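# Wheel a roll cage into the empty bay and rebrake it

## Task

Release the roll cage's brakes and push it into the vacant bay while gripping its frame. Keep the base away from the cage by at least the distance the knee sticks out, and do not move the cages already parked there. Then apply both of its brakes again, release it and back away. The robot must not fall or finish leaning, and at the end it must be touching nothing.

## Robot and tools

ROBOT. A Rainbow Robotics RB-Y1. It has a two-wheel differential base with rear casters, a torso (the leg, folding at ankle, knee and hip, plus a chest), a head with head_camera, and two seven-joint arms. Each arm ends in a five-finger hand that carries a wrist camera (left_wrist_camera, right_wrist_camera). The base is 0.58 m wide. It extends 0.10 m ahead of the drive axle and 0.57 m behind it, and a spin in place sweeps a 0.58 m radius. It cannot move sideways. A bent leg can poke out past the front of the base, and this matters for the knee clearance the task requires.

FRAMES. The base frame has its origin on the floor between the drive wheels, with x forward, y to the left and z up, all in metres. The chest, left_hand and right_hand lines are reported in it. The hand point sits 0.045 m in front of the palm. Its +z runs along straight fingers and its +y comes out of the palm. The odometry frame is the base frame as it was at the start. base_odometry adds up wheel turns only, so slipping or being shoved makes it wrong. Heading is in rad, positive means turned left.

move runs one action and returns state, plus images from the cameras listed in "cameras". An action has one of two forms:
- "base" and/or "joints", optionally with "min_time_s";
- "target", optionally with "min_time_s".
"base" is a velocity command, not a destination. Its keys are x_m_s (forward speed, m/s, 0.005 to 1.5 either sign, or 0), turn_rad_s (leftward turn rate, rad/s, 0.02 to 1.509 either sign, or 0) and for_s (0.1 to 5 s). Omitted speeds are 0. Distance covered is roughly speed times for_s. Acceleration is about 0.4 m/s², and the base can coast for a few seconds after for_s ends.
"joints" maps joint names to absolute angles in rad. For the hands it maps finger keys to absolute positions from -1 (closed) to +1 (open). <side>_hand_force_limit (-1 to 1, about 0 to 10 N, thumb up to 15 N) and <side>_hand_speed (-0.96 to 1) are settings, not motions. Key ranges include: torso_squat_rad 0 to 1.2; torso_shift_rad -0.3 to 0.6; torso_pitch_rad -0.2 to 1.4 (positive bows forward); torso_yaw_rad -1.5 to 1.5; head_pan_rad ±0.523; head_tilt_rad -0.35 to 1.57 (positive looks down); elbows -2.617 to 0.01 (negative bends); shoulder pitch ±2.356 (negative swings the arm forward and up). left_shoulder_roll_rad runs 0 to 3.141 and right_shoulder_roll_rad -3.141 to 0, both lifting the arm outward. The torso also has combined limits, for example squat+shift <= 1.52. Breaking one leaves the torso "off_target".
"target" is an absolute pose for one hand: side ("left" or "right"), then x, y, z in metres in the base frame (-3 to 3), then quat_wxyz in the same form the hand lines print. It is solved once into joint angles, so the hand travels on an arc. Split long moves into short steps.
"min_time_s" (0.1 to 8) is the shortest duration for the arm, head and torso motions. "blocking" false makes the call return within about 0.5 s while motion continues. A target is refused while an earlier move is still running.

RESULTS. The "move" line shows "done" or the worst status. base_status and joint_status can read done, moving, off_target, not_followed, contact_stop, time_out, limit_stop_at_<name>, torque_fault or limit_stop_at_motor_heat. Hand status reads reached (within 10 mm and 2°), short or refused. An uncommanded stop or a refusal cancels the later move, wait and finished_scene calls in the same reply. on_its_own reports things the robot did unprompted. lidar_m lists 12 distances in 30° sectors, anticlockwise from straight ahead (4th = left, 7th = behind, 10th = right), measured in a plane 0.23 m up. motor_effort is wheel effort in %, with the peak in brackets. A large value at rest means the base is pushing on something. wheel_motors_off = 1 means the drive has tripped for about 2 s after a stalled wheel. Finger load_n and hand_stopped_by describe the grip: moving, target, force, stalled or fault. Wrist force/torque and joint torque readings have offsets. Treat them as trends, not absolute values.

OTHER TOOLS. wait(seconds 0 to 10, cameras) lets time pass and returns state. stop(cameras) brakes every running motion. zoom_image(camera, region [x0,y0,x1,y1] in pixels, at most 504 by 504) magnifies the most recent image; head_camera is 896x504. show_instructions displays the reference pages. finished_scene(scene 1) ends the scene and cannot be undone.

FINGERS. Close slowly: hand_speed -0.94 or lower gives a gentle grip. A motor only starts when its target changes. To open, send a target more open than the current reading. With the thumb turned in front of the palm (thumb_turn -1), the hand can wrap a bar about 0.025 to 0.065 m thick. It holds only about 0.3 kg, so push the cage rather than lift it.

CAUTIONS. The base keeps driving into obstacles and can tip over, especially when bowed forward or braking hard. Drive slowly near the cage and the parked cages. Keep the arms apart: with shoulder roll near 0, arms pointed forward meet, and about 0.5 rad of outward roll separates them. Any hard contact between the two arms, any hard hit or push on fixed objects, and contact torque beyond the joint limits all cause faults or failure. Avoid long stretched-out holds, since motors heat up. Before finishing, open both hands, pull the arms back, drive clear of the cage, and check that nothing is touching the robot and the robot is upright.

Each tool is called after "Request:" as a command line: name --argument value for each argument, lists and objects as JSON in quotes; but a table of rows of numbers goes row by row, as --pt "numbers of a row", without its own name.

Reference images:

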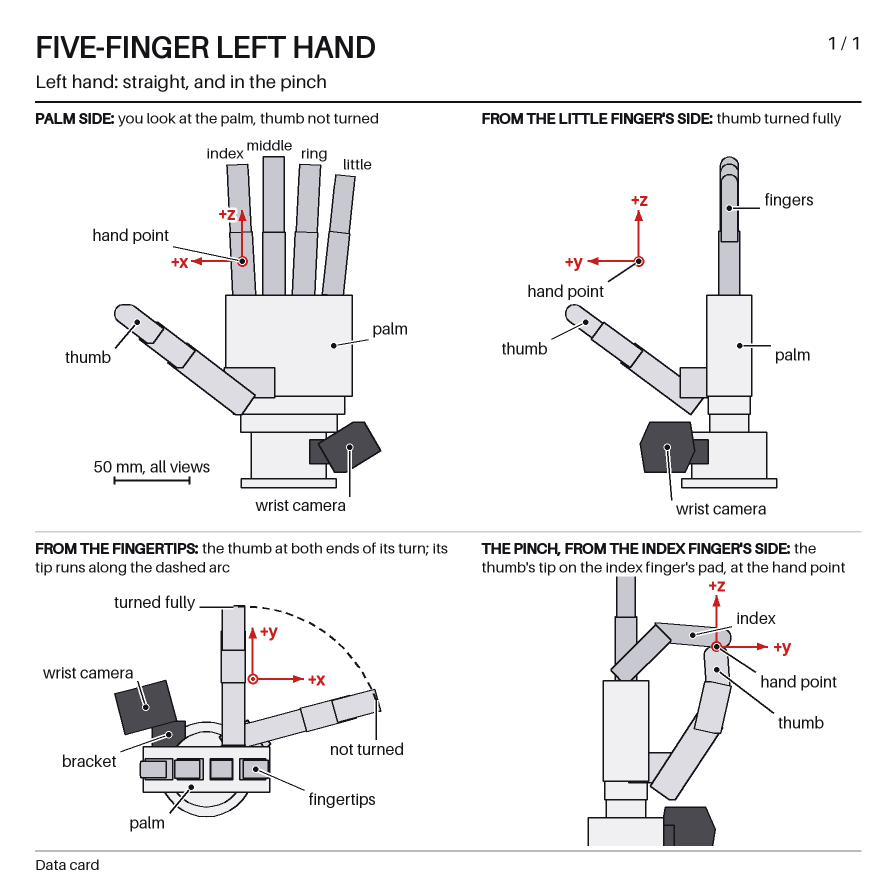

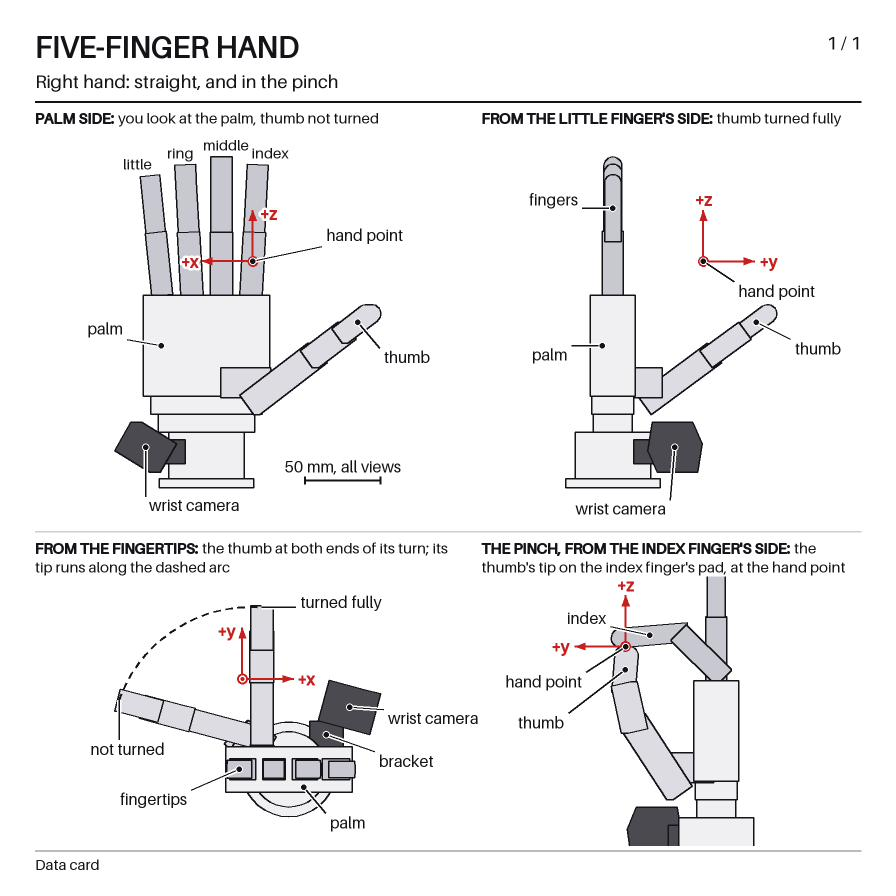

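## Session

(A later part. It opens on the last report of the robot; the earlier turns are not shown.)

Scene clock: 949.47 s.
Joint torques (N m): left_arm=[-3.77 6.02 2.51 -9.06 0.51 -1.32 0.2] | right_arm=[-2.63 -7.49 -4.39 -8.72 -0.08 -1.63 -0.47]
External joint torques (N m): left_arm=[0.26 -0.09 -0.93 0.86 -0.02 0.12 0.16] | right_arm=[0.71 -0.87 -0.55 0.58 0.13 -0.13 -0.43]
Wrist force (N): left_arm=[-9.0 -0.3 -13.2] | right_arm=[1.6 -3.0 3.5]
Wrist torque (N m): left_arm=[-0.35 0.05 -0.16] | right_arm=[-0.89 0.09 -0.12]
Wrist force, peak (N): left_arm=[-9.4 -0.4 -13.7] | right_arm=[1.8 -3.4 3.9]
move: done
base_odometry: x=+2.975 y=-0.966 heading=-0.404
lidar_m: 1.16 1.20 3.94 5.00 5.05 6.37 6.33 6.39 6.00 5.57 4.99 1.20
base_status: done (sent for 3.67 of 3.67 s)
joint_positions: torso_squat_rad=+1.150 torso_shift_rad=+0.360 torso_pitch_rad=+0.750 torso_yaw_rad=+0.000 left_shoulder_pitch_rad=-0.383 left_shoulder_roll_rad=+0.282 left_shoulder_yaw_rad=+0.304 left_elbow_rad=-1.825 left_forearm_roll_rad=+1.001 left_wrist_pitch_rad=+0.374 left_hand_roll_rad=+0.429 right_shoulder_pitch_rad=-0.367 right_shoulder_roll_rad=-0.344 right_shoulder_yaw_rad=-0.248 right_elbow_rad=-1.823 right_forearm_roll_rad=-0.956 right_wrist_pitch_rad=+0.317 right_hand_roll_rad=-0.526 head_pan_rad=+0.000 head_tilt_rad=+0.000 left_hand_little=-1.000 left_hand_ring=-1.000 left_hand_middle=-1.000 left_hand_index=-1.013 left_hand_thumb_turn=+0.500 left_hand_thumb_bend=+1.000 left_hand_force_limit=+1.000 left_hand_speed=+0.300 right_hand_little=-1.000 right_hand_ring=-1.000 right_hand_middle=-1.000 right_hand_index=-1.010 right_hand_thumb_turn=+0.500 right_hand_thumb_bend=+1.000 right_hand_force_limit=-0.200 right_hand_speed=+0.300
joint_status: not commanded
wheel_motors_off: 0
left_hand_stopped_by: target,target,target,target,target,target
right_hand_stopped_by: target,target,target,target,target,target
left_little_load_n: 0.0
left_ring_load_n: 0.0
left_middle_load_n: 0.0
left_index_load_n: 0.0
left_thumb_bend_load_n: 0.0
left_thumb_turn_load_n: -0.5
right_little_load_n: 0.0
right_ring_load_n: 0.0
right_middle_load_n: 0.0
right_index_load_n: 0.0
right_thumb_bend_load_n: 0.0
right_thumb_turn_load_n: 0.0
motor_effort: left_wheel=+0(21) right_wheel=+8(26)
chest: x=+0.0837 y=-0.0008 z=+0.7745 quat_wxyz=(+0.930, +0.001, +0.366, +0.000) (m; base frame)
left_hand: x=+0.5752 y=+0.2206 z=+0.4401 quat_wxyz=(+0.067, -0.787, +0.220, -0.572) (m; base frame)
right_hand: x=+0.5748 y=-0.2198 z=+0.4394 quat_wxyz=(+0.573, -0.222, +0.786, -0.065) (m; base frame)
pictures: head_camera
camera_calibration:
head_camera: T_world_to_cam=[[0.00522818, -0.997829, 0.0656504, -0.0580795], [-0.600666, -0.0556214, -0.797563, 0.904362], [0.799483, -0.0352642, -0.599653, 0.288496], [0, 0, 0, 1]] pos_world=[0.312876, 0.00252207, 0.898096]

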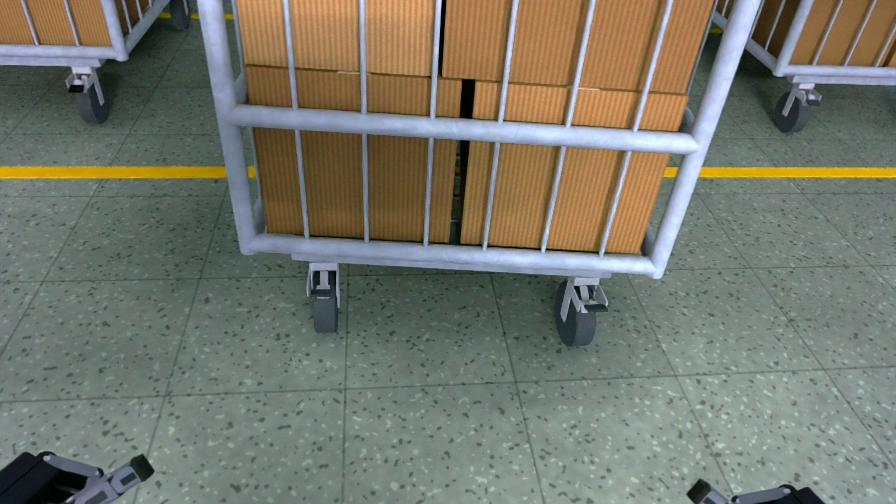

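Request:
move --base '{"turn_rad_s": 0.5, "for_s": 1.8}'

Request:
move --base '{"x_m_s": 0.4, "for_s": 4.0}'

Request:
move --base '{"turn_rad_s": -0.6, "for_s": 4.065}'

Request:
move --joints '{"left_shoulder_pitch_rad": -0.68, "left_shoulder_roll_rad": 0.146, "left_shoulder_yaw_rad": 0.372, "left_elbow_rad": -2.40, "left_forearm_roll_rad": 0.365, "left_wrist_pitch_rad": 1.10, "left_hand_roll_rad": 0.99}' --min_time_s 1.2 --cameras '["head_camera"]'

Scene clock: 954.40 s.
Joint torques (N m): left_arm=[-3.77 5.95 2.44 -9.06 0.53 -1.39 0.18] | right_arm=[-3.49 -8.24 -5.21 -8.98 -0.04 -1.63 -0.56]
External joint torques (N m): left_arm=[0.26 -0.16 -1 0.87 0.01 0.05 0.14] | right_arm=[-0.16 -1.62 -1.37 0.31 0.17 -0.14 -0.52]
Wrist force (N): left_arm=[-9.2 -0.8 -13.2] | right_arm=[1.9 -3.3 3.8]
Wrist torque (N m): left_arm=[-0.43 0.07 -0.16] | right_arm=[-0.96 0.02 -0.12]
Wrist force, peak (N): left_arm=[-9.4 -0.8 -13.5] | right_arm=[1.9 -3.3 3.8]
move: done
base_odometry: x=+2.975 y=-0.966 heading=+0.496
lidar_m: 2.34 4.98 4.99 5.81 6.34 6.34 6.41 5.56 5.57 2.33 1.15 1.17
base_status: done (sent for 1.8 of 1.8 s)
joint_positions: torso_squat_rad=+1.150 torso_shift_rad=+0.360 torso_pitch_rad=+0.750 torso_yaw_rad=+0.000 left_shoulder_pitch_rad=-0.383 left_shoulder_roll_rad=+0.282 left_shoulder_yaw_rad=+0.304 left_elbow_rad=-1.825 left_forearm_roll_rad=+1.001 left_wrist_pitch_rad=+0.374 left_hand_roll_rad=+0.429 right_shoulder_pitch_rad=-0.367 right_shoulder_roll_rad=-0.344 right_shoulder_yaw_rad=-0.248 right_elbow_rad=-1.823 right_forearm_roll_rad=-0.956 right_wrist_pitch_rad=+0.317 right_hand_roll_rad=-0.526 head_pan_rad=+0.000 head_tilt_rad=+0.000 left_hand_little=-1.000 left_hand_ring=-1.000 left_hand_middle=-1.000 left_hand_index=-1.013 left_hand_thumb_turn=+0.500 left_hand_thumb_bend=+1.000 left_hand_force_limit=+1.000 left_hand_speed=+0.300 right_hand_little=-1.000 right_hand_ring=-1.000 right_hand_middle=-1.000 right_hand_index=-1.010 right_hand_thumb_turn=+0.500 right_hand_thumb_bend=+1.000 right_hand_force_limit=-0.200 right_hand_speed=+0.300
joint_status: not commanded
wheel_motors_off: 0
left_hand_stopped_by: target,target,target,target,target,target
right_hand_stopped_by: target,target,target,target,target,target
left_little_load_n: 0.0
left_ring_load_n: 0.0
left_middle_load_n: 0.0
left_index_load_n: -0.5
left_thumb_bend_load_n: 0.0
left_thumb_turn_load_n: 0.0
right_little_load_n: 0.0
right_ring_load_n: 0.0
right_middle_load_n: 0.0
right_index_load_n: 0.0
right_thumb_bend_load_n: 0.0
right_thumb_turn_load_n: 0.0
motor_effort: left_wheel=-2(18) right_wheel=+10(29)
chest: x=+0.0837 y=-0.0008 z=+0.7745 quat_wxyz=(+0.930, +0.001, +0.366, +0.000) (m; base frame)
left_hand: x=+0.5752 y=+0.2206 z=+0.4401 quat_wxyz=(+0.067, -0.787, +0.220, -0.572) (m; base frame)
right_hand: x=+0.5748 y=-0.2198 z=+0.4394 quat_wxyz=(+0.573, -0.222, +0.786, -0.065) (m; base frame)
pictures: none

Scene clock: 960.00 s.
Joint torques (N m): left_arm=[-3.99 5.94 2.56 -9.02 0.47 -1.35 0.26] | right_arm=[-2.44 -7.64 -5.08 -8.93 -0.04 -1.8 -0.56]
External joint torques (N m): left_arm=[0.04 -0.17 -0.89 0.9 -0.06 0.09 0.23] | right_arm=[0.9 -1.01 -1.24 0.36 0.17 -0.31 -0.53]
Wrist force (N): left_arm=[-9.1 -0.8 -13.4] | right_arm=[2.0 -3.1 3.1]
Wrist torque (N m): left_arm=[-0.44 0.03 -0.13] | right_arm=[-0.90 0.01 -0.12]
Wrist force, peak (N): left_arm=[-9.3 -0.7 -13.6] | right_arm=[1.9 -3.4 4.0]
move: done
base_odometry: x=+4.382 y=-0.205 heading=+0.496
lidar_m: 2.29 3.85 3.84 4.46 7.47 7.47 7.74 1.57 0.95 1.02 0.88 0.88
base_status: done (sent for 4 of 4 s)
joint_positions: torso_squat_rad=+1.150 torso_shift_rad=+0.360 torso_pitch_rad=+0.750 torso_yaw_rad=+0.000 left_shoulder_pitch_rad=-0.383 left_shoulder_roll_rad=+0.282 left_shoulder_yaw_rad=+0.304 left_elbow_rad=-1.825 left_forearm_roll_rad=+1.001 left_wrist_pitch_rad=+0.374 left_hand_roll_rad=+0.429 right_shoulder_pitch_rad=-0.367 right_shoulder_roll_rad=-0.344 right_shoulder_yaw_rad=-0.248 right_elbow_rad=-1.823 right_forearm_roll_rad=-0.956 right_wrist_pitch_rad=+0.317 right_hand_roll_rad=-0.526 head_pan_rad=+0.000 head_tilt_rad=+0.000 left_hand_little=-1.000 left_hand_ring=-1.000 left_hand_middle=-1.000 left_hand_index=-1.013 left_hand_thumb_turn=+0.500 left_hand_thumb_bend=+1.000 left_hand_force_limit=+1.000 left_hand_speed=+0.300 right_hand_little=-1.000 right_hand_ring=-1.000 right_hand_middle=-1.000 right_hand_index=-1.010 right_hand_thumb_turn=+0.500 right_hand_thumb_bend=+1.000 right_hand_force_limit=-0.200 right_hand_speed=+0.300
joint_status: not commanded
wheel_motors_off: 0
left_hand_stopped_by: target,target,target,target,target,target
right_hand_stopped_by: target,target,target,target,target,target
left_little_load_n: 0.0
left_ring_load_n: 0.0
left_middle_load_n: 0.0
left_index_load_n: 0.0
left_thumb_bend_load_n: 0.0
left_thumb_turn_load_n: 0.0
right_little_load_n: 0.0
right_ring_load_n: 0.0
right_middle_load_n: 0.0
right_index_load_n: 0.0
right_thumb_bend_load_n: 0.0
right_thumb_turn_load_n: 0.0
motor_effort: left_wheel=+0(18) right_wheel=+1(38)
chest: x=+0.0837 y=-0.0008 z=+0.7745 quat_wxyz=(+0.930, +0.001, +0.366, +0.000) (m; base frame)
left_hand: x=+0.5751 y=+0.2206 z=+0.4401 quat_wxyz=(+0.067, -0.787, +0.220, -0.572) (m; base frame)
right_hand: x=+0.5748 y=-0.2198 z=+0.4394 quat_wxyz=(+0.573, -0.222, +0.786, -0.065) (m; base frame)
pictures: none

Scene clock: 965.60 s.
Joint torques (N m): left_arm=[-3.7 6.01 2.65 -9.09 0.54 -1.39 0.19] | right_arm=[-3.38 -7.89 -4.46 -9.14 0.06 -1.49 -0.46]
External joint torques (N m): left_arm=[0.33 -0.09 -0.79 0.83 0.02 0.05 0.15] | right_arm=[-0.04 -1.26 -0.61 0.16 0.28 0 -0.42]
Wrist force (N): left_arm=[-9.1 -0.6 -13.4] | right_arm=[1.7 -3.2 3.3]
Wrist torque (N m): left_arm=[-0.39 0.05 -0.16] | right_arm=[-0.90 0.09 -0.13]
Wrist force, peak (N): left_arm=[-9.2 -0.7 -13.6] | right_arm=[2.2 -3.5 3.7]
move: done
base_odometry: x=+4.382 y=-0.205 heading=-1.944
lidar_m: 0.95 0.98 0.96 0.89 0.89 2.53 3.84 3.89 4.92 7.46 7.55 7.22
base_status: done (sent for 4.07 of 4.07 s)
joint_positions: torso_squat_rad=+1.150 torso_shift_rad=+0.360 torso_pitch_rad=+0.750 torso_yaw_rad=+0.000 left_shoulder_pitch_rad=-0.383 left_shoulder_roll_rad=+0.282 left_shoulder_yaw_rad=+0.304 left_elbow_rad=-1.825 left_forearm_roll_rad=+1.001 left_wrist_pitch_rad=+0.374 left_hand_roll_rad=+0.429 right_shoulder_pitch_rad=-0.367 right_shoulder_roll_rad=-0.344 right_shoulder_yaw_rad=-0.248 right_elbow_rad=-1.823 right_forearm_roll_rad=-0.956 right_wrist_pitch_rad=+0.317 right_hand_roll_rad=-0.526 head_pan_rad=+0.000 head_tilt_rad=+0.000 left_hand_little=-1.000 left_hand_ring=-1.000 left_hand_middle=-1.000 left_hand_index=-1.013 left_hand_thumb_turn=+0.500 left_hand_thumb_bend=+1.000 left_hand_force_limit=+1.000 left_hand_speed=+0.300 right_hand_little=-1.000 right_hand_ring=-1.000 right_hand_middle=-1.000 right_hand_index=-1.010 right_hand_thumb_turn=+0.500 right_hand_thumb_bend=+1.000 right_hand_force_limit=-0.200 right_hand_speed=+0.300
joint_status: not commanded
wheel_motors_off: 0
left_hand_stopped_by: target,target,target,target,target,target
right_hand_stopped_by: target,target,target,target,target,target
left_little_load_n: 0.0
left_ring_load_n: 0.0
left_middle_load_n: 0.0
left_index_load_n: 0.0
left_thumb_bend_load_n: 0.0
left_thumb_turn_load_n: -0.5
right_little_load_n: 0.0
right_ring_load_n: 0.0
right_middle_load_n: 0.0
right_index_load_n: 0.0
right_thumb_bend_load_n: 0.0
right_thumb_turn_load_n: -0.5
motor_effort: left_wheel=+5(20) right_wheel=-1(27)
chest: x=+0.0837 y=-0.0008 z=+0.7745 quat_wxyz=(+0.930, +0.001, +0.366, +0.000) (m; base frame)
left_hand: x=+0.5751 y=+0.2206 z=+0.4401 quat_wxyz=(+0.067, -0.787, +0.220, -0.572) (m; base frame)
right_hand: x=+0.5748 y=-0.2198 z=+0.4394 quat_wxyz=(+0.573, -0.222, +0.786, -0.065) (m; base frame)
pictures: none

Scene clock: 967.10 s.
Joint torques (N m): left_arm=[-7.56 2.57 2.13 -8.51 0.49 -1.79 -0.13] | right_arm=[-3.68 -7.53 -5.18 -9.05 -0.07 -1.61 -0.38]
External joint torques (N m): left_arm=[0.43 -1.24 1.31 0.41 0.09 0.15 -0.17] | right_arm=[-0.34 -0.9 -1.34 0.24 0.14 -0.11 -0.34]
Wrist force (N): left_arm=[-8.5 -0.6 -13.4] | right_arm=[1.8 -3.2 3.7]
Wrist torque (N m): left_arm=[-0.39 -0.03 0.03] | right_arm=[-0.92 0.04 -0.12]
Wrist force, peak (N): left_arm=[-9.7 -1.2 -13.7] | right_arm=[1.9 -3.3 3.6]
move: done
base_odometry: x=+4.382 y=-0.205 heading=-1.944
lidar_m: 0.95 0.99 0.95 0.89 0.90 2.53 3.84 3.89 4.94 7.46 7.56 7.22
base_status: not commanded
joint_positions: torso_squat_rad=+1.150 torso_shift_rad=+0.360 torso_pitch_rad=+0.750 torso_yaw_rad=+0.000 left_shoulder_pitch_rad=-0.680 left_shoulder_roll_rad=+0.146 left_shoulder_yaw_rad=+0.372 left_elbow_rad=-2.400 left_forearm_roll_rad=+0.365 left_wrist_pitch_rad=+1.100 left_hand_roll_rad=+0.990 right_shoulder_pitch_rad=-0.367 right_shoulder_roll_rad=-0.344 right_shoulder_yaw_rad=-0.248 right_elbow_rad=-1.823 right_forearm_roll_rad=-0.956 right_wrist_pitch_rad=+0.317 right_hand_roll_rad=-0.526 head_pan_rad=+0.000 head_tilt_rad=+0.000 left_hand_little=-1.000 left_hand_ring=-1.000 left_hand_middle=-1.000 left_hand_index=-1.013 left_hand_thumb_turn=+0.500 left_hand_thumb_bend=+1.000 left_hand_force_limit=+1.000 left_hand_speed=+0.300 right_hand_little=-1.000 right_hand_ring=-1.000 right_hand_middle=-1.000 right_hand_index=-1.010 right_hand_thumb_turn=+0.500 right_hand_thumb_bend=+1.000 right_hand_force_limit=-0.200 right_hand_speed=+0.300
joint_status: all done
wheel_motors_off: 0
left_hand_stopped_by: target,target,target,target,target,target
right_hand_stopped_by: target,target,target,target,target,target
left_little_load_n: 0.0
left_ring_load_n: 0.0
left_middle_load_n: 0.0
left_index_load_n: 0.0
left_thumb_bend_load_n: 0.0
left_thumb_turn_load_n: 0.0
right_little_load_n: 0.0
right_ring_load_n: 0.0
right_middle_load_n: 0.0
right_index_load_n: 0.5
right_thumb_bend_load_n: -0.5
right_thumb_turn_load_n: -0.5
motor_effort: left_wheel=+8(8) right_wheel=-2(3)
chest: x=+0.0837 y=-0.0008 z=+0.7745 quat_wxyz=(+0.930, +0.001, +0.366, +0.000) (m; base frame)
left_hand: x=+0.6021 y=+0.1517 z=+0.6264 quat_wxyz=(+0.065, -0.781, +0.223, -0.579) (m; base frame)
right_hand: x=+0.5748 y=-0.2198 z=+0.4394 quat_wxyz=(+0.573, -0.222, +0.786, -0.065) (m; base frame)
pictures: head_camera
camera_calibration:
head_camera: T_world_to_cam=[[0.00522818, -0.997829, 0.0656504, -0.0580795], [-0.600666, -0.0556214, -0.797563, 0.904362], [0.799483, -0.0352642, -0.599653, 0.288496], [0, 0, 0, 1]] pos_world=[0.312876, 0.00252207, 0.898096]

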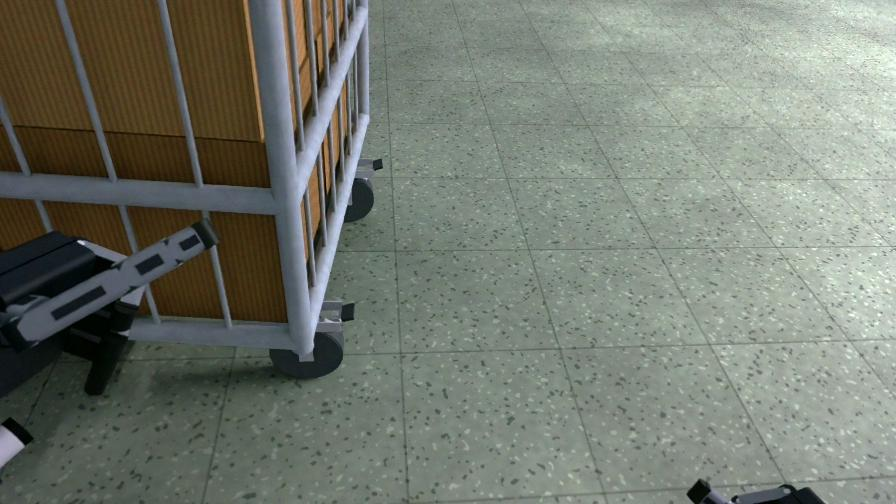

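Request:
move --target '{"side": "left", "x": 0.602, "y": 0.137, "z": 0.626, "quat_wxyz": [0.065, -0.781, 0.223, -0.580]}' --min_time_s 0.6

Request:
move --base '{"x_m_s": 0.1, "for_s": 3.0}'

Request:
move --base '{"x_m_s": 0.01, "for_s": 5}' --blocking false

Request:
wait --seconds 1.5

Request:
wait --seconds 0.8

Scene clock: 968.20 s.
Joint torques (N m): left_arm=[-8.63 1.76 -0.89 -8.91 0.26 -1.66 0.17] | right_arm=[-3.24 -7.81 -5.17 -8.91 0.13 -1.54 -0.43]
External joint torques (N m): left_arm=[-0.45 -1.3 -1.33 0.07 -0.15 0.28 0.13] | right_arm=[0.09 -1.18 -1.33 0.38 0.34 -0.04 -0.4]
Wrist force (N): left_arm=[-8.6 -0.7 -13.3] | right_arm=[1.8 -3.2 3.5]
Wrist torque (N m): left_arm=[-0.40 -0.02 0.03] | right_arm=[-0.93 0.06 -0.13]
Wrist force, peak (N): left_arm=[-8.7 -0.7 -14.0] | right_arm=[1.9 -3.4 3.8]
move: done
base_odometry: x=+4.382 y=-0.205 heading=-1.944
lidar_m: 0.96 0.98 0.96 0.89 0.90 2.53 3.84 3.89 4.93 7.46 7.55 7.22
base_status: not commanded
joint_positions: torso_squat_rad=+1.150 torso_shift_rad=+0.360 torso_pitch_rad=+0.750 torso_yaw_rad=+0.000 left_shoulder_pitch_rad=-0.687 left_shoulder_roll_rad=+0.112 left_shoulder_yaw_rad=+0.331 left_elbow_rad=-2.408 left_forearm_roll_rad=+0.312 left_wrist_pitch_rad=+1.101 left_hand_roll_rad=+0.992 right_shoulder_pitch_rad=-0.367 right_shoulder_roll_rad=-0.344 right_shoulder_yaw_rad=-0.248 right_elbow_rad=-1.823 right_forearm_roll_rad=-0.956 right_wrist_pitch_rad=+0.317 right_hand_roll_rad=-0.526 head_pan_rad=+0.000 head_tilt_rad=+0.000 left_hand_little=-1.000 left_hand_ring=-1.000 left_hand_middle=-1.000 left_hand_index=-1.013 left_hand_thumb_turn=+0.500 left_hand_thumb_bend=+1.000 left_hand_force_limit=+1.000 left_hand_speed=+0.300 right_hand_little=-1.000 right_hand_ring=-1.000 right_hand_middle=-1.000 right_hand_index=-1.010 right_hand_thumb_turn=+0.500 right_hand_thumb_bend=+1.000 right_hand_force_limit=-0.200 right_hand_speed=+0.300
joint_status: all done
wheel_motors_off: 0
left_hand_stopped_by: target,target,target,target,target,target
right_hand_stopped_by: target,target,target,target,target,target
left_little_load_n: 0.0
left_ring_load_n: 0.5
left_middle_load_n: 0.0
left_index_load_n: 0.0
left_thumb_bend_load_n: 0.0
left_thumb_turn_load_n: -0.5
right_little_load_n: 0.5
right_ring_load_n: 0.0
right_middle_load_n: 0.0
right_index_load_n: 0.0
right_thumb_bend_load_n: 0.0
right_thumb_turn_load_n: 0.0
motor_effort: left_wheel=+7(8) right_wheel=-2(3)
chest: x=+0.0837 y=-0.0008 z=+0.7745 quat_wxyz=(+0.930, +0.001, +0.366, +0.000) (m; base frame)
left_hand: x=+0.6017 y=+0.1374 z=+0.6266 quat_wxyz=(+0.064, -0.780, +0.224, -0.580) (m; base frame)
left_hand_status: reached (checked arc, planned for 0.6 s): 1 mm and 0.1 deg off.
right_hand: x=+0.5748 y=-0.2198 z=+0.4394 quat_wxyz=(+0.573, -0.222, +0.786, -0.065) (m; base frame)
pictures: none

Scene clock: 972.07 s.
Joint torques (N m): left_arm=[-8.02 2.06 -0.64 -8.58 0.18 -1.73 0.21] | right_arm=[-3.04 -8.15 -4.73 -8.82 0.06 -1.53 -0.59]
External joint torques (N m): left_arm=[0.16 -1 -1.07 0.39 -0.23 0.22 0.17] | right_arm=[0.3 -1.53 -0.89 0.48 0.27 -0.03 -0.55]
Wrist force (N): left_arm=[-8.9 -0.8 -13.4] | right_arm=[2.2 -2.9 3.4]
Wrist torque (N m): left_arm=[-0.42 0.02 0.00] | right_arm=[-0.88 0.00 -0.10]
Wrist force, peak (N): left_arm=[-9.0 -0.8 -13.8] | right_arm=[1.7 -3.4 3.9]
move: done
base_odometry: x=+4.273 y=-0.484 heading=-1.944
lidar_m: 0.67 0.66 0.91 0.91 0.93 2.57 4.15 4.20 5.33 7.43 7.52 6.89
base_status: done (sent for 3 of 3 s)
joint_positions: torso_squat_rad=+1.150 torso_shift_rad=+0.360 torso_pitch_rad=+0.750 torso_yaw_rad=+0.000 left_shoulder_pitch_rad=-0.688 left_shoulder_roll_rad=+0.112 left_shoulder_yaw_rad=+0.331 left_elbow_rad=-2.408 left_forearm_roll_rad=+0.312 left_wrist_pitch_rad=+1.101 left_hand_roll_rad=+0.992 right_shoulder_pitch_rad=-0.367 right_shoulder_roll_rad=-0.344 right_shoulder_yaw_rad=-0.248 right_elbow_rad=-1.823 right_forearm_roll_rad=-0.956 right_wrist_pitch_rad=+0.317 right_hand_roll_rad=-0.526 head_pan_rad=+0.000 head_tilt_rad=+0.000 left_hand_little=-1.000 left_hand_ring=-1.000 left_hand_middle=-1.000 left_hand_index=-1.013 left_hand_thumb_turn=+0.500 left_hand_thumb_bend=+1.000 left_hand_force_limit=+1.000 left_hand_speed=+0.300 right_hand_little=-1.000 right_hand_ring=-1.000 right_hand_middle=-1.000 right_hand_index=-1.010 right_hand_thumb_turn=+0.500 right_hand_thumb_bend=+1.000 right_hand_force_limit=-0.200 right_hand_speed=+0.300
joint_status: not commanded
wheel_motors_off: 0
left_hand_stopped_by: target,target,target,target,target,target
right_hand_stopped_by: target,target,target,target,target,target
left_little_load_n: 0.0
left_ring_load_n: 0.0
left_middle_load_n: 0.0
left_index_load_n: 0.0
left_thumb_bend_load_n: 0.0
left_thumb_turn_load_n: 0.0
right_little_load_n: 0.0
right_ring_load_n: 0.0
right_middle_load_n: 0.0
right_index_load_n: 0.0
right_thumb_bend_load_n: 0.0
right_thumb_turn_load_n: 0.0
motor_effort: left_wheel=+1(27) right_wheel=-2(19)
chest: x=+0.0837 y=-0.0008 z=+0.7745 quat_wxyz=(+0.930, +0.001, +0.366, +0.000) (m; base frame)
left_hand: x=+0.6017 y=+0.1374 z=+0.6267 quat_wxyz=(+0.064, -0.780, +0.224, -0.580) (m; base frame)
right_hand: x=+0.5748 y=-0.2198 z=+0.4394 quat_wxyz=(+0.573, -0.222, +0.786, -0.065) (m; base frame)
pictures: none

Scene clock: 972.57 s.
Joint torques (N m): left_arm=[-7.86 1.79 -0.65 -8.49 0.19 -1.65 0.23] | right_arm=[-3.41 -7.68 -4.87 -8.79 0.06 -1.68 -0.4]
External joint torques (N m): left_arm=[0.32 -1.26 -1.09 0.49 -0.21 0.29 0.19] | right_arm=[-0.08 -1.06 -1.03 0.5 0.28 -0.19 -0.36]
Wrist force (N): left_arm=[-9.0 -0.8 -13.7] | right_arm=[1.7 -3.2 3.5]
Wrist torque (N m): left_arm=[-0.37 0.02 -0.01] | right_arm=[-0.92 0.05 -0.12]
Wrist force, peak (N): left_arm=[-9.0 -0.8 -13.7] | right_arm=[1.9 -3.2 3.7]
move: moving
base_odometry: x=+4.271 y=-0.489 heading=-1.944
lidar_m: 0.66 0.66 0.91 0.91 0.93 2.57 4.15 4.19 5.34 7.42 7.51 6.88
base_status: moving
joint_positions: torso_squat_rad=+1.150 torso_shift_rad=+0.360 torso_pitch_rad=+0.750 torso_yaw_rad=+0.000 left_shoulder_pitch_rad=-0.688 left_shoulder_roll_rad=+0.112 left_shoulder_yaw_rad=+0.331 left_elbow_rad=-2.408 left_forearm_roll_rad=+0.312 left_wrist_pitch_rad=+1.101 left_hand_roll_rad=+0.992 right_shoulder_pitch_rad=-0.367 right_shoulder_roll_rad=-0.344 right_shoulder_yaw_rad=-0.248 right_elbow_rad=-1.823 right_forearm_roll_rad=-0.956 right_wrist_pitch_rad=+0.317 right_hand_roll_rad=-0.526 head_pan_rad=+0.000 head_tilt_rad=+0.000 left_hand_little=-1.000 left_hand_ring=-1.000 left_hand_middle=-1.000 left_hand_index=-1.013 left_hand_thumb_turn=+0.500 left_hand_thumb_bend=+1.000 left_hand_force_limit=+1.000 left_hand_speed=+0.300 right_hand_little=-1.000 right_hand_ring=-1.000 right_hand_middle=-1.000 right_hand_index=-1.010 right_hand_thumb_turn=+0.500 right_hand_thumb_bend=+1.000 right_hand_force_limit=-0.200 right_hand_speed=+0.300
joint_status: not commanded
wheel_motors_off: 0
left_hand_stopped_by: target,target,target,target,target,target
right_hand_stopped_by: target,target,target,target,target,target
left_little_load_n: 0.0
left_ring_load_n: 0.0
left_middle_load_n: 0.0
left_index_load_n: 0.0
left_thumb_bend_load_n: 0.0
left_thumb_turn_load_n: 0.0
right_little_load_n: 0.0
right_ring_load_n: 0.0
right_middle_load_n: 0.0
right_index_load_n: 0.0
right_thumb_bend_load_n: 0.0
right_thumb_turn_load_n: 0.0
motor_effort: left_wheel=+6(10) right_wheel=+4(12)
chest: x=+0.0837 y=-0.0008 z=+0.7745 quat_wxyz=(+0.931, +0.001, +0.366, +0.000) (m; base frame)
left_hand: x=+0.6017 y=+0.1374 z=+0.6267 quat_wxyz=(+0.064, -0.780, +0.224, -0.580) (m; base frame)
right_hand: x=+0.5748 y=-0.2198 z=+0.4394 quat_wxyz=(+0.573, -0.222, +0.786, -0.065) (m; base frame)
pictures: none

Scene clock: 974.07 s.
Joint torques (N m): left_arm=[-8.08 2.02 -0.79 -8.6 0.19 -1.68 0.22] | right_arm=[-3.24 -8.19 -4.9 -9.02 -0.02 -1.49 -0.65]
External joint torques (N m): left_arm=[0.1 -1.04 -1.22 0.38 -0.21 0.26 0.18] | right_arm=[0.1 -1.56 -1.06 0.28 0.2 0.01 -0.62]
Wrist force (N): left_arm=[-8.9 -0.6 -12.9] | right_arm=[1.7 -3.1 3.7]
Wrist torque (N m): left_arm=[-0.44 0.01 0.01] | right_arm=[-0.92 0.06 -0.12]
Wrist force, peak (N): left_arm=[-9.2 -0.8 -13.6] | right_arm=[1.9 -3.5 3.6]
earlier move: moving
base_odometry: x=+4.266 y=-0.503 heading=-1.943
lidar_m: 0.65 0.64 0.89 0.91 0.93 2.57 4.16 4.22 5.36 7.42 7.53 6.87
base_status: moving
joint_positions: torso_squat_rad=+1.150 torso_shift_rad=+0.360 torso_pitch_rad=+0.750 torso_yaw_rad=+0.000 left_shoulder_pitch_rad=-0.688 left_shoulder_roll_rad=+0.112 left_shoulder_yaw_rad=+0.331 left_elbow_rad=-2.408 left_forearm_roll_rad=+0.312 left_wrist_pitch_rad=+1.101 left_hand_roll_rad=+0.992 right_shoulder_pitch_rad=-0.367 right_shoulder_roll_rad=-0.344 right_shoulder_yaw_rad=-0.248 right_elbow_rad=-1.823 right_forearm_roll_rad=-0.956 right_wrist_pitch_rad=+0.317 right_hand_roll_rad=-0.526 head_pan_rad=+0.000 head_tilt_rad=+0.000 left_hand_little=-1.000 left_hand_ring=-1.000 left_hand_middle=-1.000 left_hand_index=-1.013 left_hand_thumb_turn=+0.500 left_hand_thumb_bend=+1.000 left_hand_force_limit=+1.000 left_hand_speed=+0.300 right_hand_little=-1.000 right_hand_ring=-1.000 right_hand_middle=-1.000 right_hand_index=-1.010 right_hand_thumb_turn=+0.500 right_hand_thumb_bend=+1.000 right_hand_force_limit=-0.200 right_hand_speed=+0.300
joint_status: not commanded
wheel_motors_off: 0
left_hand_stopped_by: target,target,target,target,target,target
right_hand_stopped_by: target,target,target,target,target,target
left_little_load_n: 0.0
left_ring_load_n: 0.0
left_middle_load_n: 0.0
left_index_load_n: 0.0
left_thumb_bend_load_n: 0.0
left_thumb_turn_load_n: 0.0
right_little_load_n: 0.0
right_ring_load_n: 0.0
right_middle_load_n: 0.0
right_index_load_n: 0.0
right_thumb_bend_load_n: 0.0
right_thumb_turn_load_n: 0.0
motor_effort: left_wheel=+6(10) right_wheel=+3(12)
chest: x=+0.0837 y=-0.0008 z=+0.7745 quat_wxyz=(+0.931, +0.001, +0.366, +0.000) (m; base frame)
left_hand: x=+0.6017 y=+0.1374 z=+0.6267 quat_wxyz=(+0.064, -0.780, +0.224, -0.580) (m; base frame)
right_hand: x=+0.5748 y=-0.2198 z=+0.4394 quat_wxyz=(+0.573, -0.222, +0.786, -0.065) (m; base frame)
wait: 1.50 s; no rest
pictures: none

Scene clock: 974.87 s.
Joint torques (N m): left_arm=[-9.61 1.94 -0.46 -7.25 0 -2.56 0.18] | right_arm=[-3.17 -7.55 -4.61 -8.94 0.05 -1.57 -0.5]
External joint torques (N m): left_arm=[-0.92 -1.18 -0.89 1.5 -0.36 -0.4 0.14] | right_arm=[0.17 -0.93 -0.77 0.36 0.26 -0.08 -0.46]
Wrist force (N): left_arm=[-12.0 2.1 -26.7] | right_arm=[1.9 -3.3 3.4]
Wrist torque (N m): left_arm=[0.20 0.09 -0.13] | right_arm=[-0.92 0.04 -0.14]
Wrist force, peak (N): left_arm=[-12.0 2.1 -26.7] | right_arm=[2.0 -3.3 3.7]
earlier move: moving
base_odometry: x=+4.263 y=-0.510 heading=-1.943
lidar_m: 0.64 0.63 0.89 0.92 0.93 2.57 4.17 4.23 5.36 7.42 7.51 6.86
base_status: moving
joint_positions: torso_squat_rad=+1.150 torso_shift_rad=+0.360 torso_pitch_rad=+0.750 torso_yaw_rad=+0.000 left_shoulder_pitch_rad=-0.687 left_shoulder_roll_rad=+0.112 left_shoulder_yaw_rad=+0.331 left_elbow_rad=-2.408 left_forearm_roll_rad=+0.312 left_wrist_pitch_rad=+1.101 left_hand_roll_rad=+0.992 right_shoulder_pitch_rad=-0.367 right_shoulder_roll_rad=-0.344 right_shoulder_yaw_rad=-0.248 right_elbow_rad=-1.823 right_forearm_roll_rad=-0.956 right_wrist_pitch_rad=+0.317 right_hand_roll_rad=-0.526 head_pan_rad=+0.000 head_tilt_rad=+0.000 left_hand_little=-1.000 left_hand_ring=-1.000 left_hand_middle=-1.000 left_hand_index=-1.013 left_hand_thumb_turn=+0.500 left_hand_thumb_bend=+1.000 left_hand_force_limit=+1.000 left_hand_speed=+0.300 right_hand_little=-1.000 right_hand_ring=-1.000 right_hand_middle=-1.000 right_hand_index=-1.010 right_hand_thumb_turn=+0.500 right_hand_thumb_bend=+1.000 right_hand_force_limit=-0.200 right_hand_speed=+0.300
joint_status: not commanded
wheel_motors_off: 0
left_hand_stopped_by: target,target,target,target,target,target
right_hand_stopped_by: target,target,target,target,target,target
left_little_load_n: 0.0
left_ring_load_n: 0.5
left_middle_load_n: 0.0
left_index_load_n: -1.5
left_thumb_bend_load_n: 0.0
left_thumb_turn_load_n: -0.5
right_little_load_n: 0.0
right_ring_load_n: 0.0
right_middle_load_n: 0.0
right_index_load_n: 0.0
right_thumb_bend_load_n: 0.0
right_thumb_turn_load_n: 0.0
motor_effort: left_wheel=+8(10) right_wheel=+5(12)
chest: x=+0.0837 y=-0.0008 z=+0.7745 quat_wxyz=(+0.931, +0.001, +0.366, +0.000) (m; base frame)
left_hand: x=+0.6017 y=+0.1374 z=+0.6267 quat_wxyz=(+0.064, -0.780, +0.224, -0.580) (m; base frame)
right_hand: x=+0.5748 y=-0.2198 z=+0.4394 quat_wxyz=(+0.573, -0.222, +0.786, -0.065) (m; base frame)
wait: 0.80 s; no rest
pictures: none

Request:
wait --seconds 1.2

Request:
wait --seconds 0.5

Request:
wait --seconds 0.6

Scene clock: 976.17 s.
Joint torques (N m): left_arm=[-37.04 9.57 12.4 11.27 -9.4 -16.21 2.48] | right_arm=[-3.27 -7.97 -4.84 -9.11 0.01 -1.57 -0.4]
External joint torques (N m): left_arm=[-28.94 6.5 11.81 20.35 -9.73 -14.26 2.44] | right_arm=[0.14 -1.32 -1 0.2 0.22 -0.08 -0.37]
Wrist force (N): left_arm=[-51.2 60.9 -201.3] | right_arm=[1.9 -2.9 3.6]
Wrist torque (N m): left_arm=[8.67 1.17 -1.79] | right_arm=[-0.88 0.03 -0.11]
Wrist force, peak (N): left_arm=[-61.7 57.6 -218.5] | right_arm=[2.0 -3.3 3.9]
earlier move: moving
base_odometry: x=+4.258 y=-0.522 heading=-1.943
lidar_m: 0.64 0.62 0.86 0.92 0.94 2.57 4.18 4.24 5.38 7.42 7.51 6.85
base_status: moving
joint_positions: torso_squat_rad=+1.151 torso_shift_rad=+0.358 torso_pitch_rad=+0.747 torso_yaw_rad=+0.001 left_shoulder_pitch_rad=-0.680 left_shoulder_roll_rad=+0.110 left_shoulder_yaw_rad=+0.328 left_elbow_rad=-2.413 left_forearm_roll_rad=+0.315 left_wrist_pitch_rad=+1.104 left_hand_roll_rad=+0.992 right_shoulder_pitch_rad=-0.367 right_shoulder_roll_rad=-0.344 right_shoulder_yaw_rad=-0.248 right_elbow_rad=-1.823 right_forearm_roll_rad=-0.956 right_wrist_pitch_rad=+0.317 right_hand_roll_rad=-0.526 head_pan_rad=+0.000 head_tilt_rad=+0.000 left_hand_little=-1.000 left_hand_ring=-1.000 left_hand_middle=-1.000 left_hand_index=-1.014 left_hand_thumb_turn=+0.500 left_hand_thumb_bend=+1.000 left_hand_force_limit=+1.000 left_hand_speed=+0.300 right_hand_little=-1.000 right_hand_ring=-1.000 right_hand_middle=-1.000 right_hand_index=-1.010 right_hand_thumb_turn=+0.500 right_hand_thumb_bend=+1.000 right_hand_force_limit=-0.200 right_hand_speed=+0.300
joint_status: not commanded
wheel_motors_off: 0
left_hand_stopped_by: target,target,target,target,target,target
right_hand_stopped_by: target,target,target,target,target,target
left_little_load_n: 0.0
left_ring_load_n: 0.0
left_middle_load_n: 0.0
left_index_load_n: -15.5
left_thumb_bend_load_n: 0.0
left_thumb_turn_load_n: 0.0
right_little_load_n: 0.0
right_ring_load_n: 0.0
right_middle_load_n: 0.0
right_index_load_n: 0.0
right_thumb_bend_load_n: 0.0
right_thumb_turn_load_n: 0.0
motor_effort: left_wheel=+54(64) right_wheel=+31(33)
chest: x=+0.0823 y=-0.0005 z=+0.7750 quat_wxyz=(+0.931, +0.001, +0.365, +0.001) (m; base frame)
left_hand: x=+0.5981 y=+0.1372 z=+0.6269 quat_wxyz=(+0.063, -0.781, +0.224, -0.580) (m; base frame)
right_hand: x=+0.5748 y=-0.2189 z=+0.4415 quat_wxyz=(+0.574, -0.222, +0.785, -0.065) (m; base frame)
wait: 1.20 s; no rest
pictures: none

Scene clock: 976.67 s.
Joint torques (N m): left_arm=[-37.7 12.4 18.83 12.27 -13.11 -18.02 2.89] | right_arm=[-3.11 -7.67 -5.32 -9.07 0.04 -1.58 -0.51]
External joint torques (N m): left_arm=[-29.56 9.27 18.26 21.23 -13.44 -15.94 2.83] | right_arm=[0.3 -1.03 -1.48 0.24 0.26 -0.08 -0.47]
Wrist force (N): left_arm=[-51.3 77.6 -217.0] | right_arm=[2.1 -3.0 3.5]
Wrist torque (N m): left_arm=[9.90 1.23 -1.73] | right_arm=[-0.90 0.00 -0.08]
Wrist force, peak (N): left_arm=[-55.5 71.7 -218.5] | right_arm=[2.1 -3.1 3.6]
earlier move: moving
base_odometry: x=+4.257 y=-0.526 heading=-1.943
lidar_m: 0.63 0.63 0.85 0.92 0.94 2.57 4.18 4.24 5.38 7.43 7.51 6.83
base_status: moving
joint_positions: torso_squat_rad=+1.151 torso_shift_rad=+0.358 torso_pitch_rad=+0.747 torso_yaw_rad=+0.001 left_shoulder_pitch_rad=-0.680 left_shoulder_roll_rad=+0.109 left_shoulder_yaw_rad=+0.327 left_elbow_rad=-2.413 left_forearm_roll_rad=+0.316 left_wrist_pitch_rad=+1.104 left_hand_roll_rad=+0.991 right_shoulder_pitch_rad=-0.367 right_shoulder_roll_rad=-0.344 right_shoulder_yaw_rad=-0.248 right_elbow_rad=-1.823 right_forearm_roll_rad=-0.956 right_wrist_pitch_rad=+0.317 right_hand_roll_rad=-0.526 head_pan_rad=+0.000 head_tilt_rad=+0.000 left_hand_little=-1.000 left_hand_ring=-1.000 left_hand_middle=-1.000 left_hand_index=-1.014 left_hand_thumb_turn=+0.500 left_hand_thumb_bend=+1.000 left_hand_force_limit=+1.000 left_hand_speed=+0.300 right_hand_little=-1.000 right_hand_ring=-1.000 right_hand_middle=-1.000 right_hand_index=-1.010 right_hand_thumb_turn=+0.500 right_hand_thumb_bend=+1.000 right_hand_force_limit=-0.200 right_hand_speed=+0.300
joint_status: not commanded
wheel_motors_off: 0
left_hand_stopped_by: target,target,target,target,target,target
right_hand_stopped_by: target,target,target,target,target,target
left_little_load_n: 0.0
left_ring_load_n: 0.0
left_middle_load_n: 0.0
left_index_load_n: -16.5
left_thumb_bend_load_n: 0.0
left_thumb_turn_load_n: 0.0
right_little_load_n: 0.0
right_ring_load_n: 0.0
right_middle_load_n: 0.0
right_index_load_n: 0.0
right_thumb_bend_load_n: 0.0
right_thumb_turn_load_n: 0.0
motor_effort: left_wheel=+55(64) right_wheel=+38(38)
chest: x=+0.0823 y=-0.0006 z=+0.7750 quat_wxyz=(+0.931, +0.001, +0.365, +0.001) (m; base frame)
left_hand: x=+0.5979 y=+0.1359 z=+0.6270 quat_wxyz=(+0.062, -0.781, +0.225, -0.580) (m; base frame)
right_hand: x=+0.5748 y=-0.2190 z=+0.4415 quat_wxyz=(+0.574, -0.222, +0.785, -0.065) (m; base frame)
wait: 0.50 s; no rest
pictures: none

Scene clock: 977.27 s.
Joint torques (N m): left_arm=[-33.46 12.57 20.76 8.77 -12.72 -16.48 3.01] | right_arm=[-3.12 -7.19 -5.11 -9.03 -0.05 -1.46 -0.52]
External joint torques (N m): left_arm=[-25.17 9.59 20.33 18.34 -13.26 -14.44 2.97] | right_arm=[0.29 -0.54 -1.27 0.28 0.16 0.03 -0.48]
Wrist force (N): left_arm=[-42.6 74.5 -183.5] | right_arm=[1.9 -3.4 3.4]
Wrist torque (N m): left_arm=[7.86 0.99 -1.32] | right_arm=[-0.93 0.02 -0.13]
Wrist force, peak (N): left_arm=[-53.0 81.4 -218.5] | right_arm=[1.3 -3.9 4.0]
earlier move: moving
base_odometry: x=+4.255 y=-0.530 heading=-1.943
lidar_m: 0.63 0.62 0.85 0.92 0.94 2.58 4.19 4.24 5.39 7.42 7.52 6.84
base_status: moving
joint_positions: torso_squat_rad=+1.151 torso_shift_rad=+0.358 torso_pitch_rad=+0.747 torso_yaw_rad=+0.001 left_shoulder_pitch_rad=-0.681 left_shoulder_roll_rad=+0.109 left_shoulder_yaw_rad=+0.326 left_elbow_rad=-2.413 left_forearm_roll_rad=+0.316 left_wrist_pitch_rad=+1.104 left_hand_roll_rad=+0.991 right_shoulder_pitch_rad=-0.367 right_shoulder_roll_rad=-0.344 right_shoulder_yaw_rad=-0.248 right_elbow_rad=-1.823 right_forearm_roll_rad=-0.956 right_wrist_pitch_rad=+0.317 right_hand_roll_rad=-0.526 head_pan_rad=+0.000 head_tilt_rad=+0.000 left_hand_little=-1.000 left_hand_ring=-1.000 left_hand_middle=-1.000 left_hand_index=-1.015 left_hand_thumb_turn=+0.500 left_hand_thumb_bend=+1.000 left_hand_force_limit=+1.000 left_hand_speed=+0.300 right_hand_little=-1.000 right_hand_ring=-1.000 right_hand_middle=-1.000 right_hand_index=-1.010 right_hand_thumb_turn=+0.500 right_hand_thumb_bend=+1.000 right_hand_force_limit=-0.200 right_hand_speed=+0.300
joint_status: not commanded
wheel_motors_off: 0
left_hand_stopped_by: target,target,target,target,target,target
right_hand_stopped_by: target,target,target,target,target,target
left_little_load_n: 0.0
left_ring_load_n: 0.0
left_middle_load_n: 0.0
left_index_load_n: -15.5
left_thumb_bend_load_n: 0.0
left_thumb_turn_load_n: 0.0
right_little_load_n: 0.0
right_ring_load_n: 0.0
right_middle_load_n: 0.0
right_index_load_n: 0.0
right_thumb_bend_load_n: 0.0
right_thumb_turn_load_n: 0.0
motor_effort: left_wheel=+40(64) right_wheel=+32(40)
chest: x=+0.0824 y=-0.0007 z=+0.7750 quat_wxyz=(+0.931, +0.001, +0.365, +0.000) (m; base frame)
left_hand: x=+0.5981 y=+0.1349 z=+0.6271 quat_wxyz=(+0.061, -0.781, +0.225, -0.580) (m; base frame)
right_hand: x=+0.5747 y=-0.2194 z=+0.4413 quat_wxyz=(+0.574, -0.222, +0.785, -0.065) (m; base frame)
wait: 0.60 s; no rest
pictures: none

Request:
move --base '{"x_m_s": 0.01, "for_s": 0.3}'

Request:
move --base '{"x_m_s": -0.01, "for_s": 1.0}'

Scene clock: 978.23 s.
Joint torques (N m): left_arm=[-32.95 13.23 22.29 9.2 -13.53 -16.48 3.22] | right_arm=[-3.37 -7.16 -4.3 -9.57 -0.14 -1.43 -0.48]
External joint torques (N m): left_arm=[-24.81 10.27 21.87 18.16 -13.94 -14.54 3.18] | right_arm=[0.04 -0.52 -0.46 -0.26 0.08 0.07 -0.44]
Wrist force (N): left_arm=[-41.2 76.4 -183.6] | right_arm=[1.8 -3.2 3.4]
Wrist torque (N m): left_arm=[7.93 1.02 -1.29] | right_arm=[-0.92 0.05 -0.12]
Wrist force, peak (N): left_arm=[-53.1 89.3 -218.5] | right_arm=[2.0 -3.5 3.7]
move: done
base_odometry: x=+4.255 y=-0.531 heading=-1.942
lidar_m: 0.64 0.63 0.85 0.92 0.94 2.58 4.19 4.26 5.40 7.42 7.53 6.83
base_status: done (sent for 0.3 of 0.3 s)
joint_positions: torso_squat_rad=+1.151 torso_shift_rad=+0.358 torso_pitch_rad=+0.747 torso_yaw_rad=+0.000 left_shoulder_pitch_rad=-0.681 left_shoulder_roll_rad=+0.109 left_shoulder_yaw_rad=+0.325 left_elbow_rad=-2.412 left_forearm_roll_rad=+0.316 left_wrist_pitch_rad=+1.104 left_hand_roll_rad=+0.991 right_shoulder_pitch_rad=-0.367 right_shoulder_roll_rad=-0.344 right_shoulder_yaw_rad=-0.248 right_elbow_rad=-1.823 right_forearm_roll_rad=-0.956 right_wrist_pitch_rad=+0.317 right_hand_roll_rad=-0.526 head_pan_rad=+0.000 head_tilt_rad=+0.000 left_hand_little=-1.000 left_hand_ring=-1.000 left_hand_middle=-1.000 left_hand_index=-1.015 left_hand_thumb_turn=+0.500 left_hand_thumb_bend=+1.000 left_hand_force_limit=+1.000 left_hand_speed=+0.300 right_hand_little=-1.000 right_hand_ring=-1.000 right_hand_middle=-1.000 right_hand_index=-1.010 right_hand_thumb_turn=+0.500 right_hand_thumb_bend=+1.000 right_hand_force_limit=-0.200 right_hand_speed=+0.300
joint_status: not commanded
wheel_motors_off: 0
left_hand_stopped_by: target,target,target,target,target,target
right_hand_stopped_by: target,target,target,target,target,target
left_little_load_n: 0.0
left_ring_load_n: 0.0
left_middle_load_n: 0.0
left_index_load_n: -15.5
left_thumb_bend_load_n: 0.0
left_thumb_turn_load_n: 0.0
right_little_load_n: 0.0
right_ring_load_n: 0.0
right_middle_load_n: 0.0
right_index_load_n: 0.0
right_thumb_bend_load_n: 0.0
right_thumb_turn_load_n: 0.0
motor_effort: left_wheel=+35(57) right_wheel=+39(48)
chest: x=+0.0824 y=-0.0007 z=+0.7750 quat_wxyz=(+0.931, +0.001, +0.365, +0.000) (m; base frame)
left_hand: x=+0.5982 y=+0.1346 z=+0.6271 quat_wxyz=(+0.061, -0.780, +0.225, -0.580) (m; base frame)
right_hand: x=+0.5747 y=-0.2196 z=+0.4413 quat_wxyz=(+0.574, -0.222, +0.786, -0.065) (m; base frame)
pictures: none

Scene clock: 979.57 s.
Joint torques (N m): left_arm=[-8.56 3.57 2.32 -7.85 0 -2.12 0.24] | right_arm=[-2.83 -6.43 -4.1 -9.43 -0.03 -1.4 -0.54]
External joint torques (N m): left_arm=[-0.37 0.54 1.91 1.12 -0.4 -0.18 0.2] | right_arm=[0.51 0.2 -0.26 -0.14 0.18 0.09 -0.5]
Wrist force (N): left_arm=[-7.5 -0.3 -13.5] | right_arm=[2.0 -3.0 3.4]
Wrist torque (N m): left_arm=[-0.33 -0.22 0.07] | right_arm=[-0.88 0.02 -0.11]
Wrist force, peak (N): left_arm=[-40.5 76.0 -181.3] | right_arm=[1.8 -3.5 3.7]
move: done
base_odometry: x=+4.258 y=-0.522 heading=-1.942
lidar_m: 0.64 0.64 0.86 0.92 0.93 2.58 4.18 4.23 5.37 7.42 7.52 6.85
base_status: done (sent for 1 of 1 s)
joint_positions: torso_squat_rad=+1.150 torso_shift_rad=+0.360 torso_pitch_rad=+0.750 torso_yaw_rad=+0.000 left_shoulder_pitch_rad=-0.687 left_shoulder_roll_rad=+0.111 left_shoulder_yaw_rad=+0.330 left_elbow_rad=-2.408 left_forearm_roll_rad=+0.312 left_wrist_pitch_rad=+1.101 left_hand_roll_rad=+0.992 right_shoulder_pitch_rad=-0.367 right_shoulder_roll_rad=-0.344 right_shoulder_yaw_rad=-0.248 right_elbow_rad=-1.823 right_forearm_roll_rad=-0.956 right_wrist_pitch_rad=+0.317 right_hand_roll_rad=-0.526 head_pan_rad=+0.000 head_tilt_rad=+0.000 left_hand_little=-1.000 left_hand_ring=-1.000 left_hand_middle=-1.000 left_hand_index=-1.013 left_hand_thumb_turn=+0.500 left_hand_thumb_bend=+1.000 left_hand_force_limit=+1.000 left_hand_speed=+0.300 right_hand_little=-1.000 right_hand_ring=-1.000 right_hand_middle=-1.000 right_hand_index=-1.010 right_hand_thumb_turn=+0.500 right_hand_thumb_bend=+1.000 right_hand_force_limit=-0.200 right_hand_speed=+0.300
joint_status: not commanded
wheel_motors_off: 0
left_hand_stopped_by: target,target,target,target,target,target
right_hand_stopped_by: target,target,target,target,target,target
left_little_load_n: 0.0
left_ring_load_n: 0.0
left_middle_load_n: 0.0
left_index_load_n: 0.0
left_thumb_bend_load_n: 0.0
left_thumb_turn_load_n: 0.0
right_little_load_n: 0.0
right_ring_load_n: 0.0
right_middle_load_n: 0.0
right_index_load_n: 0.0
right_thumb_bend_load_n: 0.0
right_thumb_turn_load_n: 0.0
motor_effort: left_wheel=+1(30) right_wheel=+4(33)
chest: x=+0.0835 y=-0.0008 z=+0.7746 quat_wxyz=(+0.931, +0.001, +0.366, +0.000) (m; base frame)
left_hand: x=+0.6015 y=+0.1369 z=+0.6269 quat_wxyz=(+0.064, -0.780, +0.224, -0.581) (m; base frame)
right_hand: x=+0.5748 y=-0.2200 z=+0.4395 quat_wxyz=(+0.573, -0.222, +0.786, -0.065) (m; base frame)
pictures: none


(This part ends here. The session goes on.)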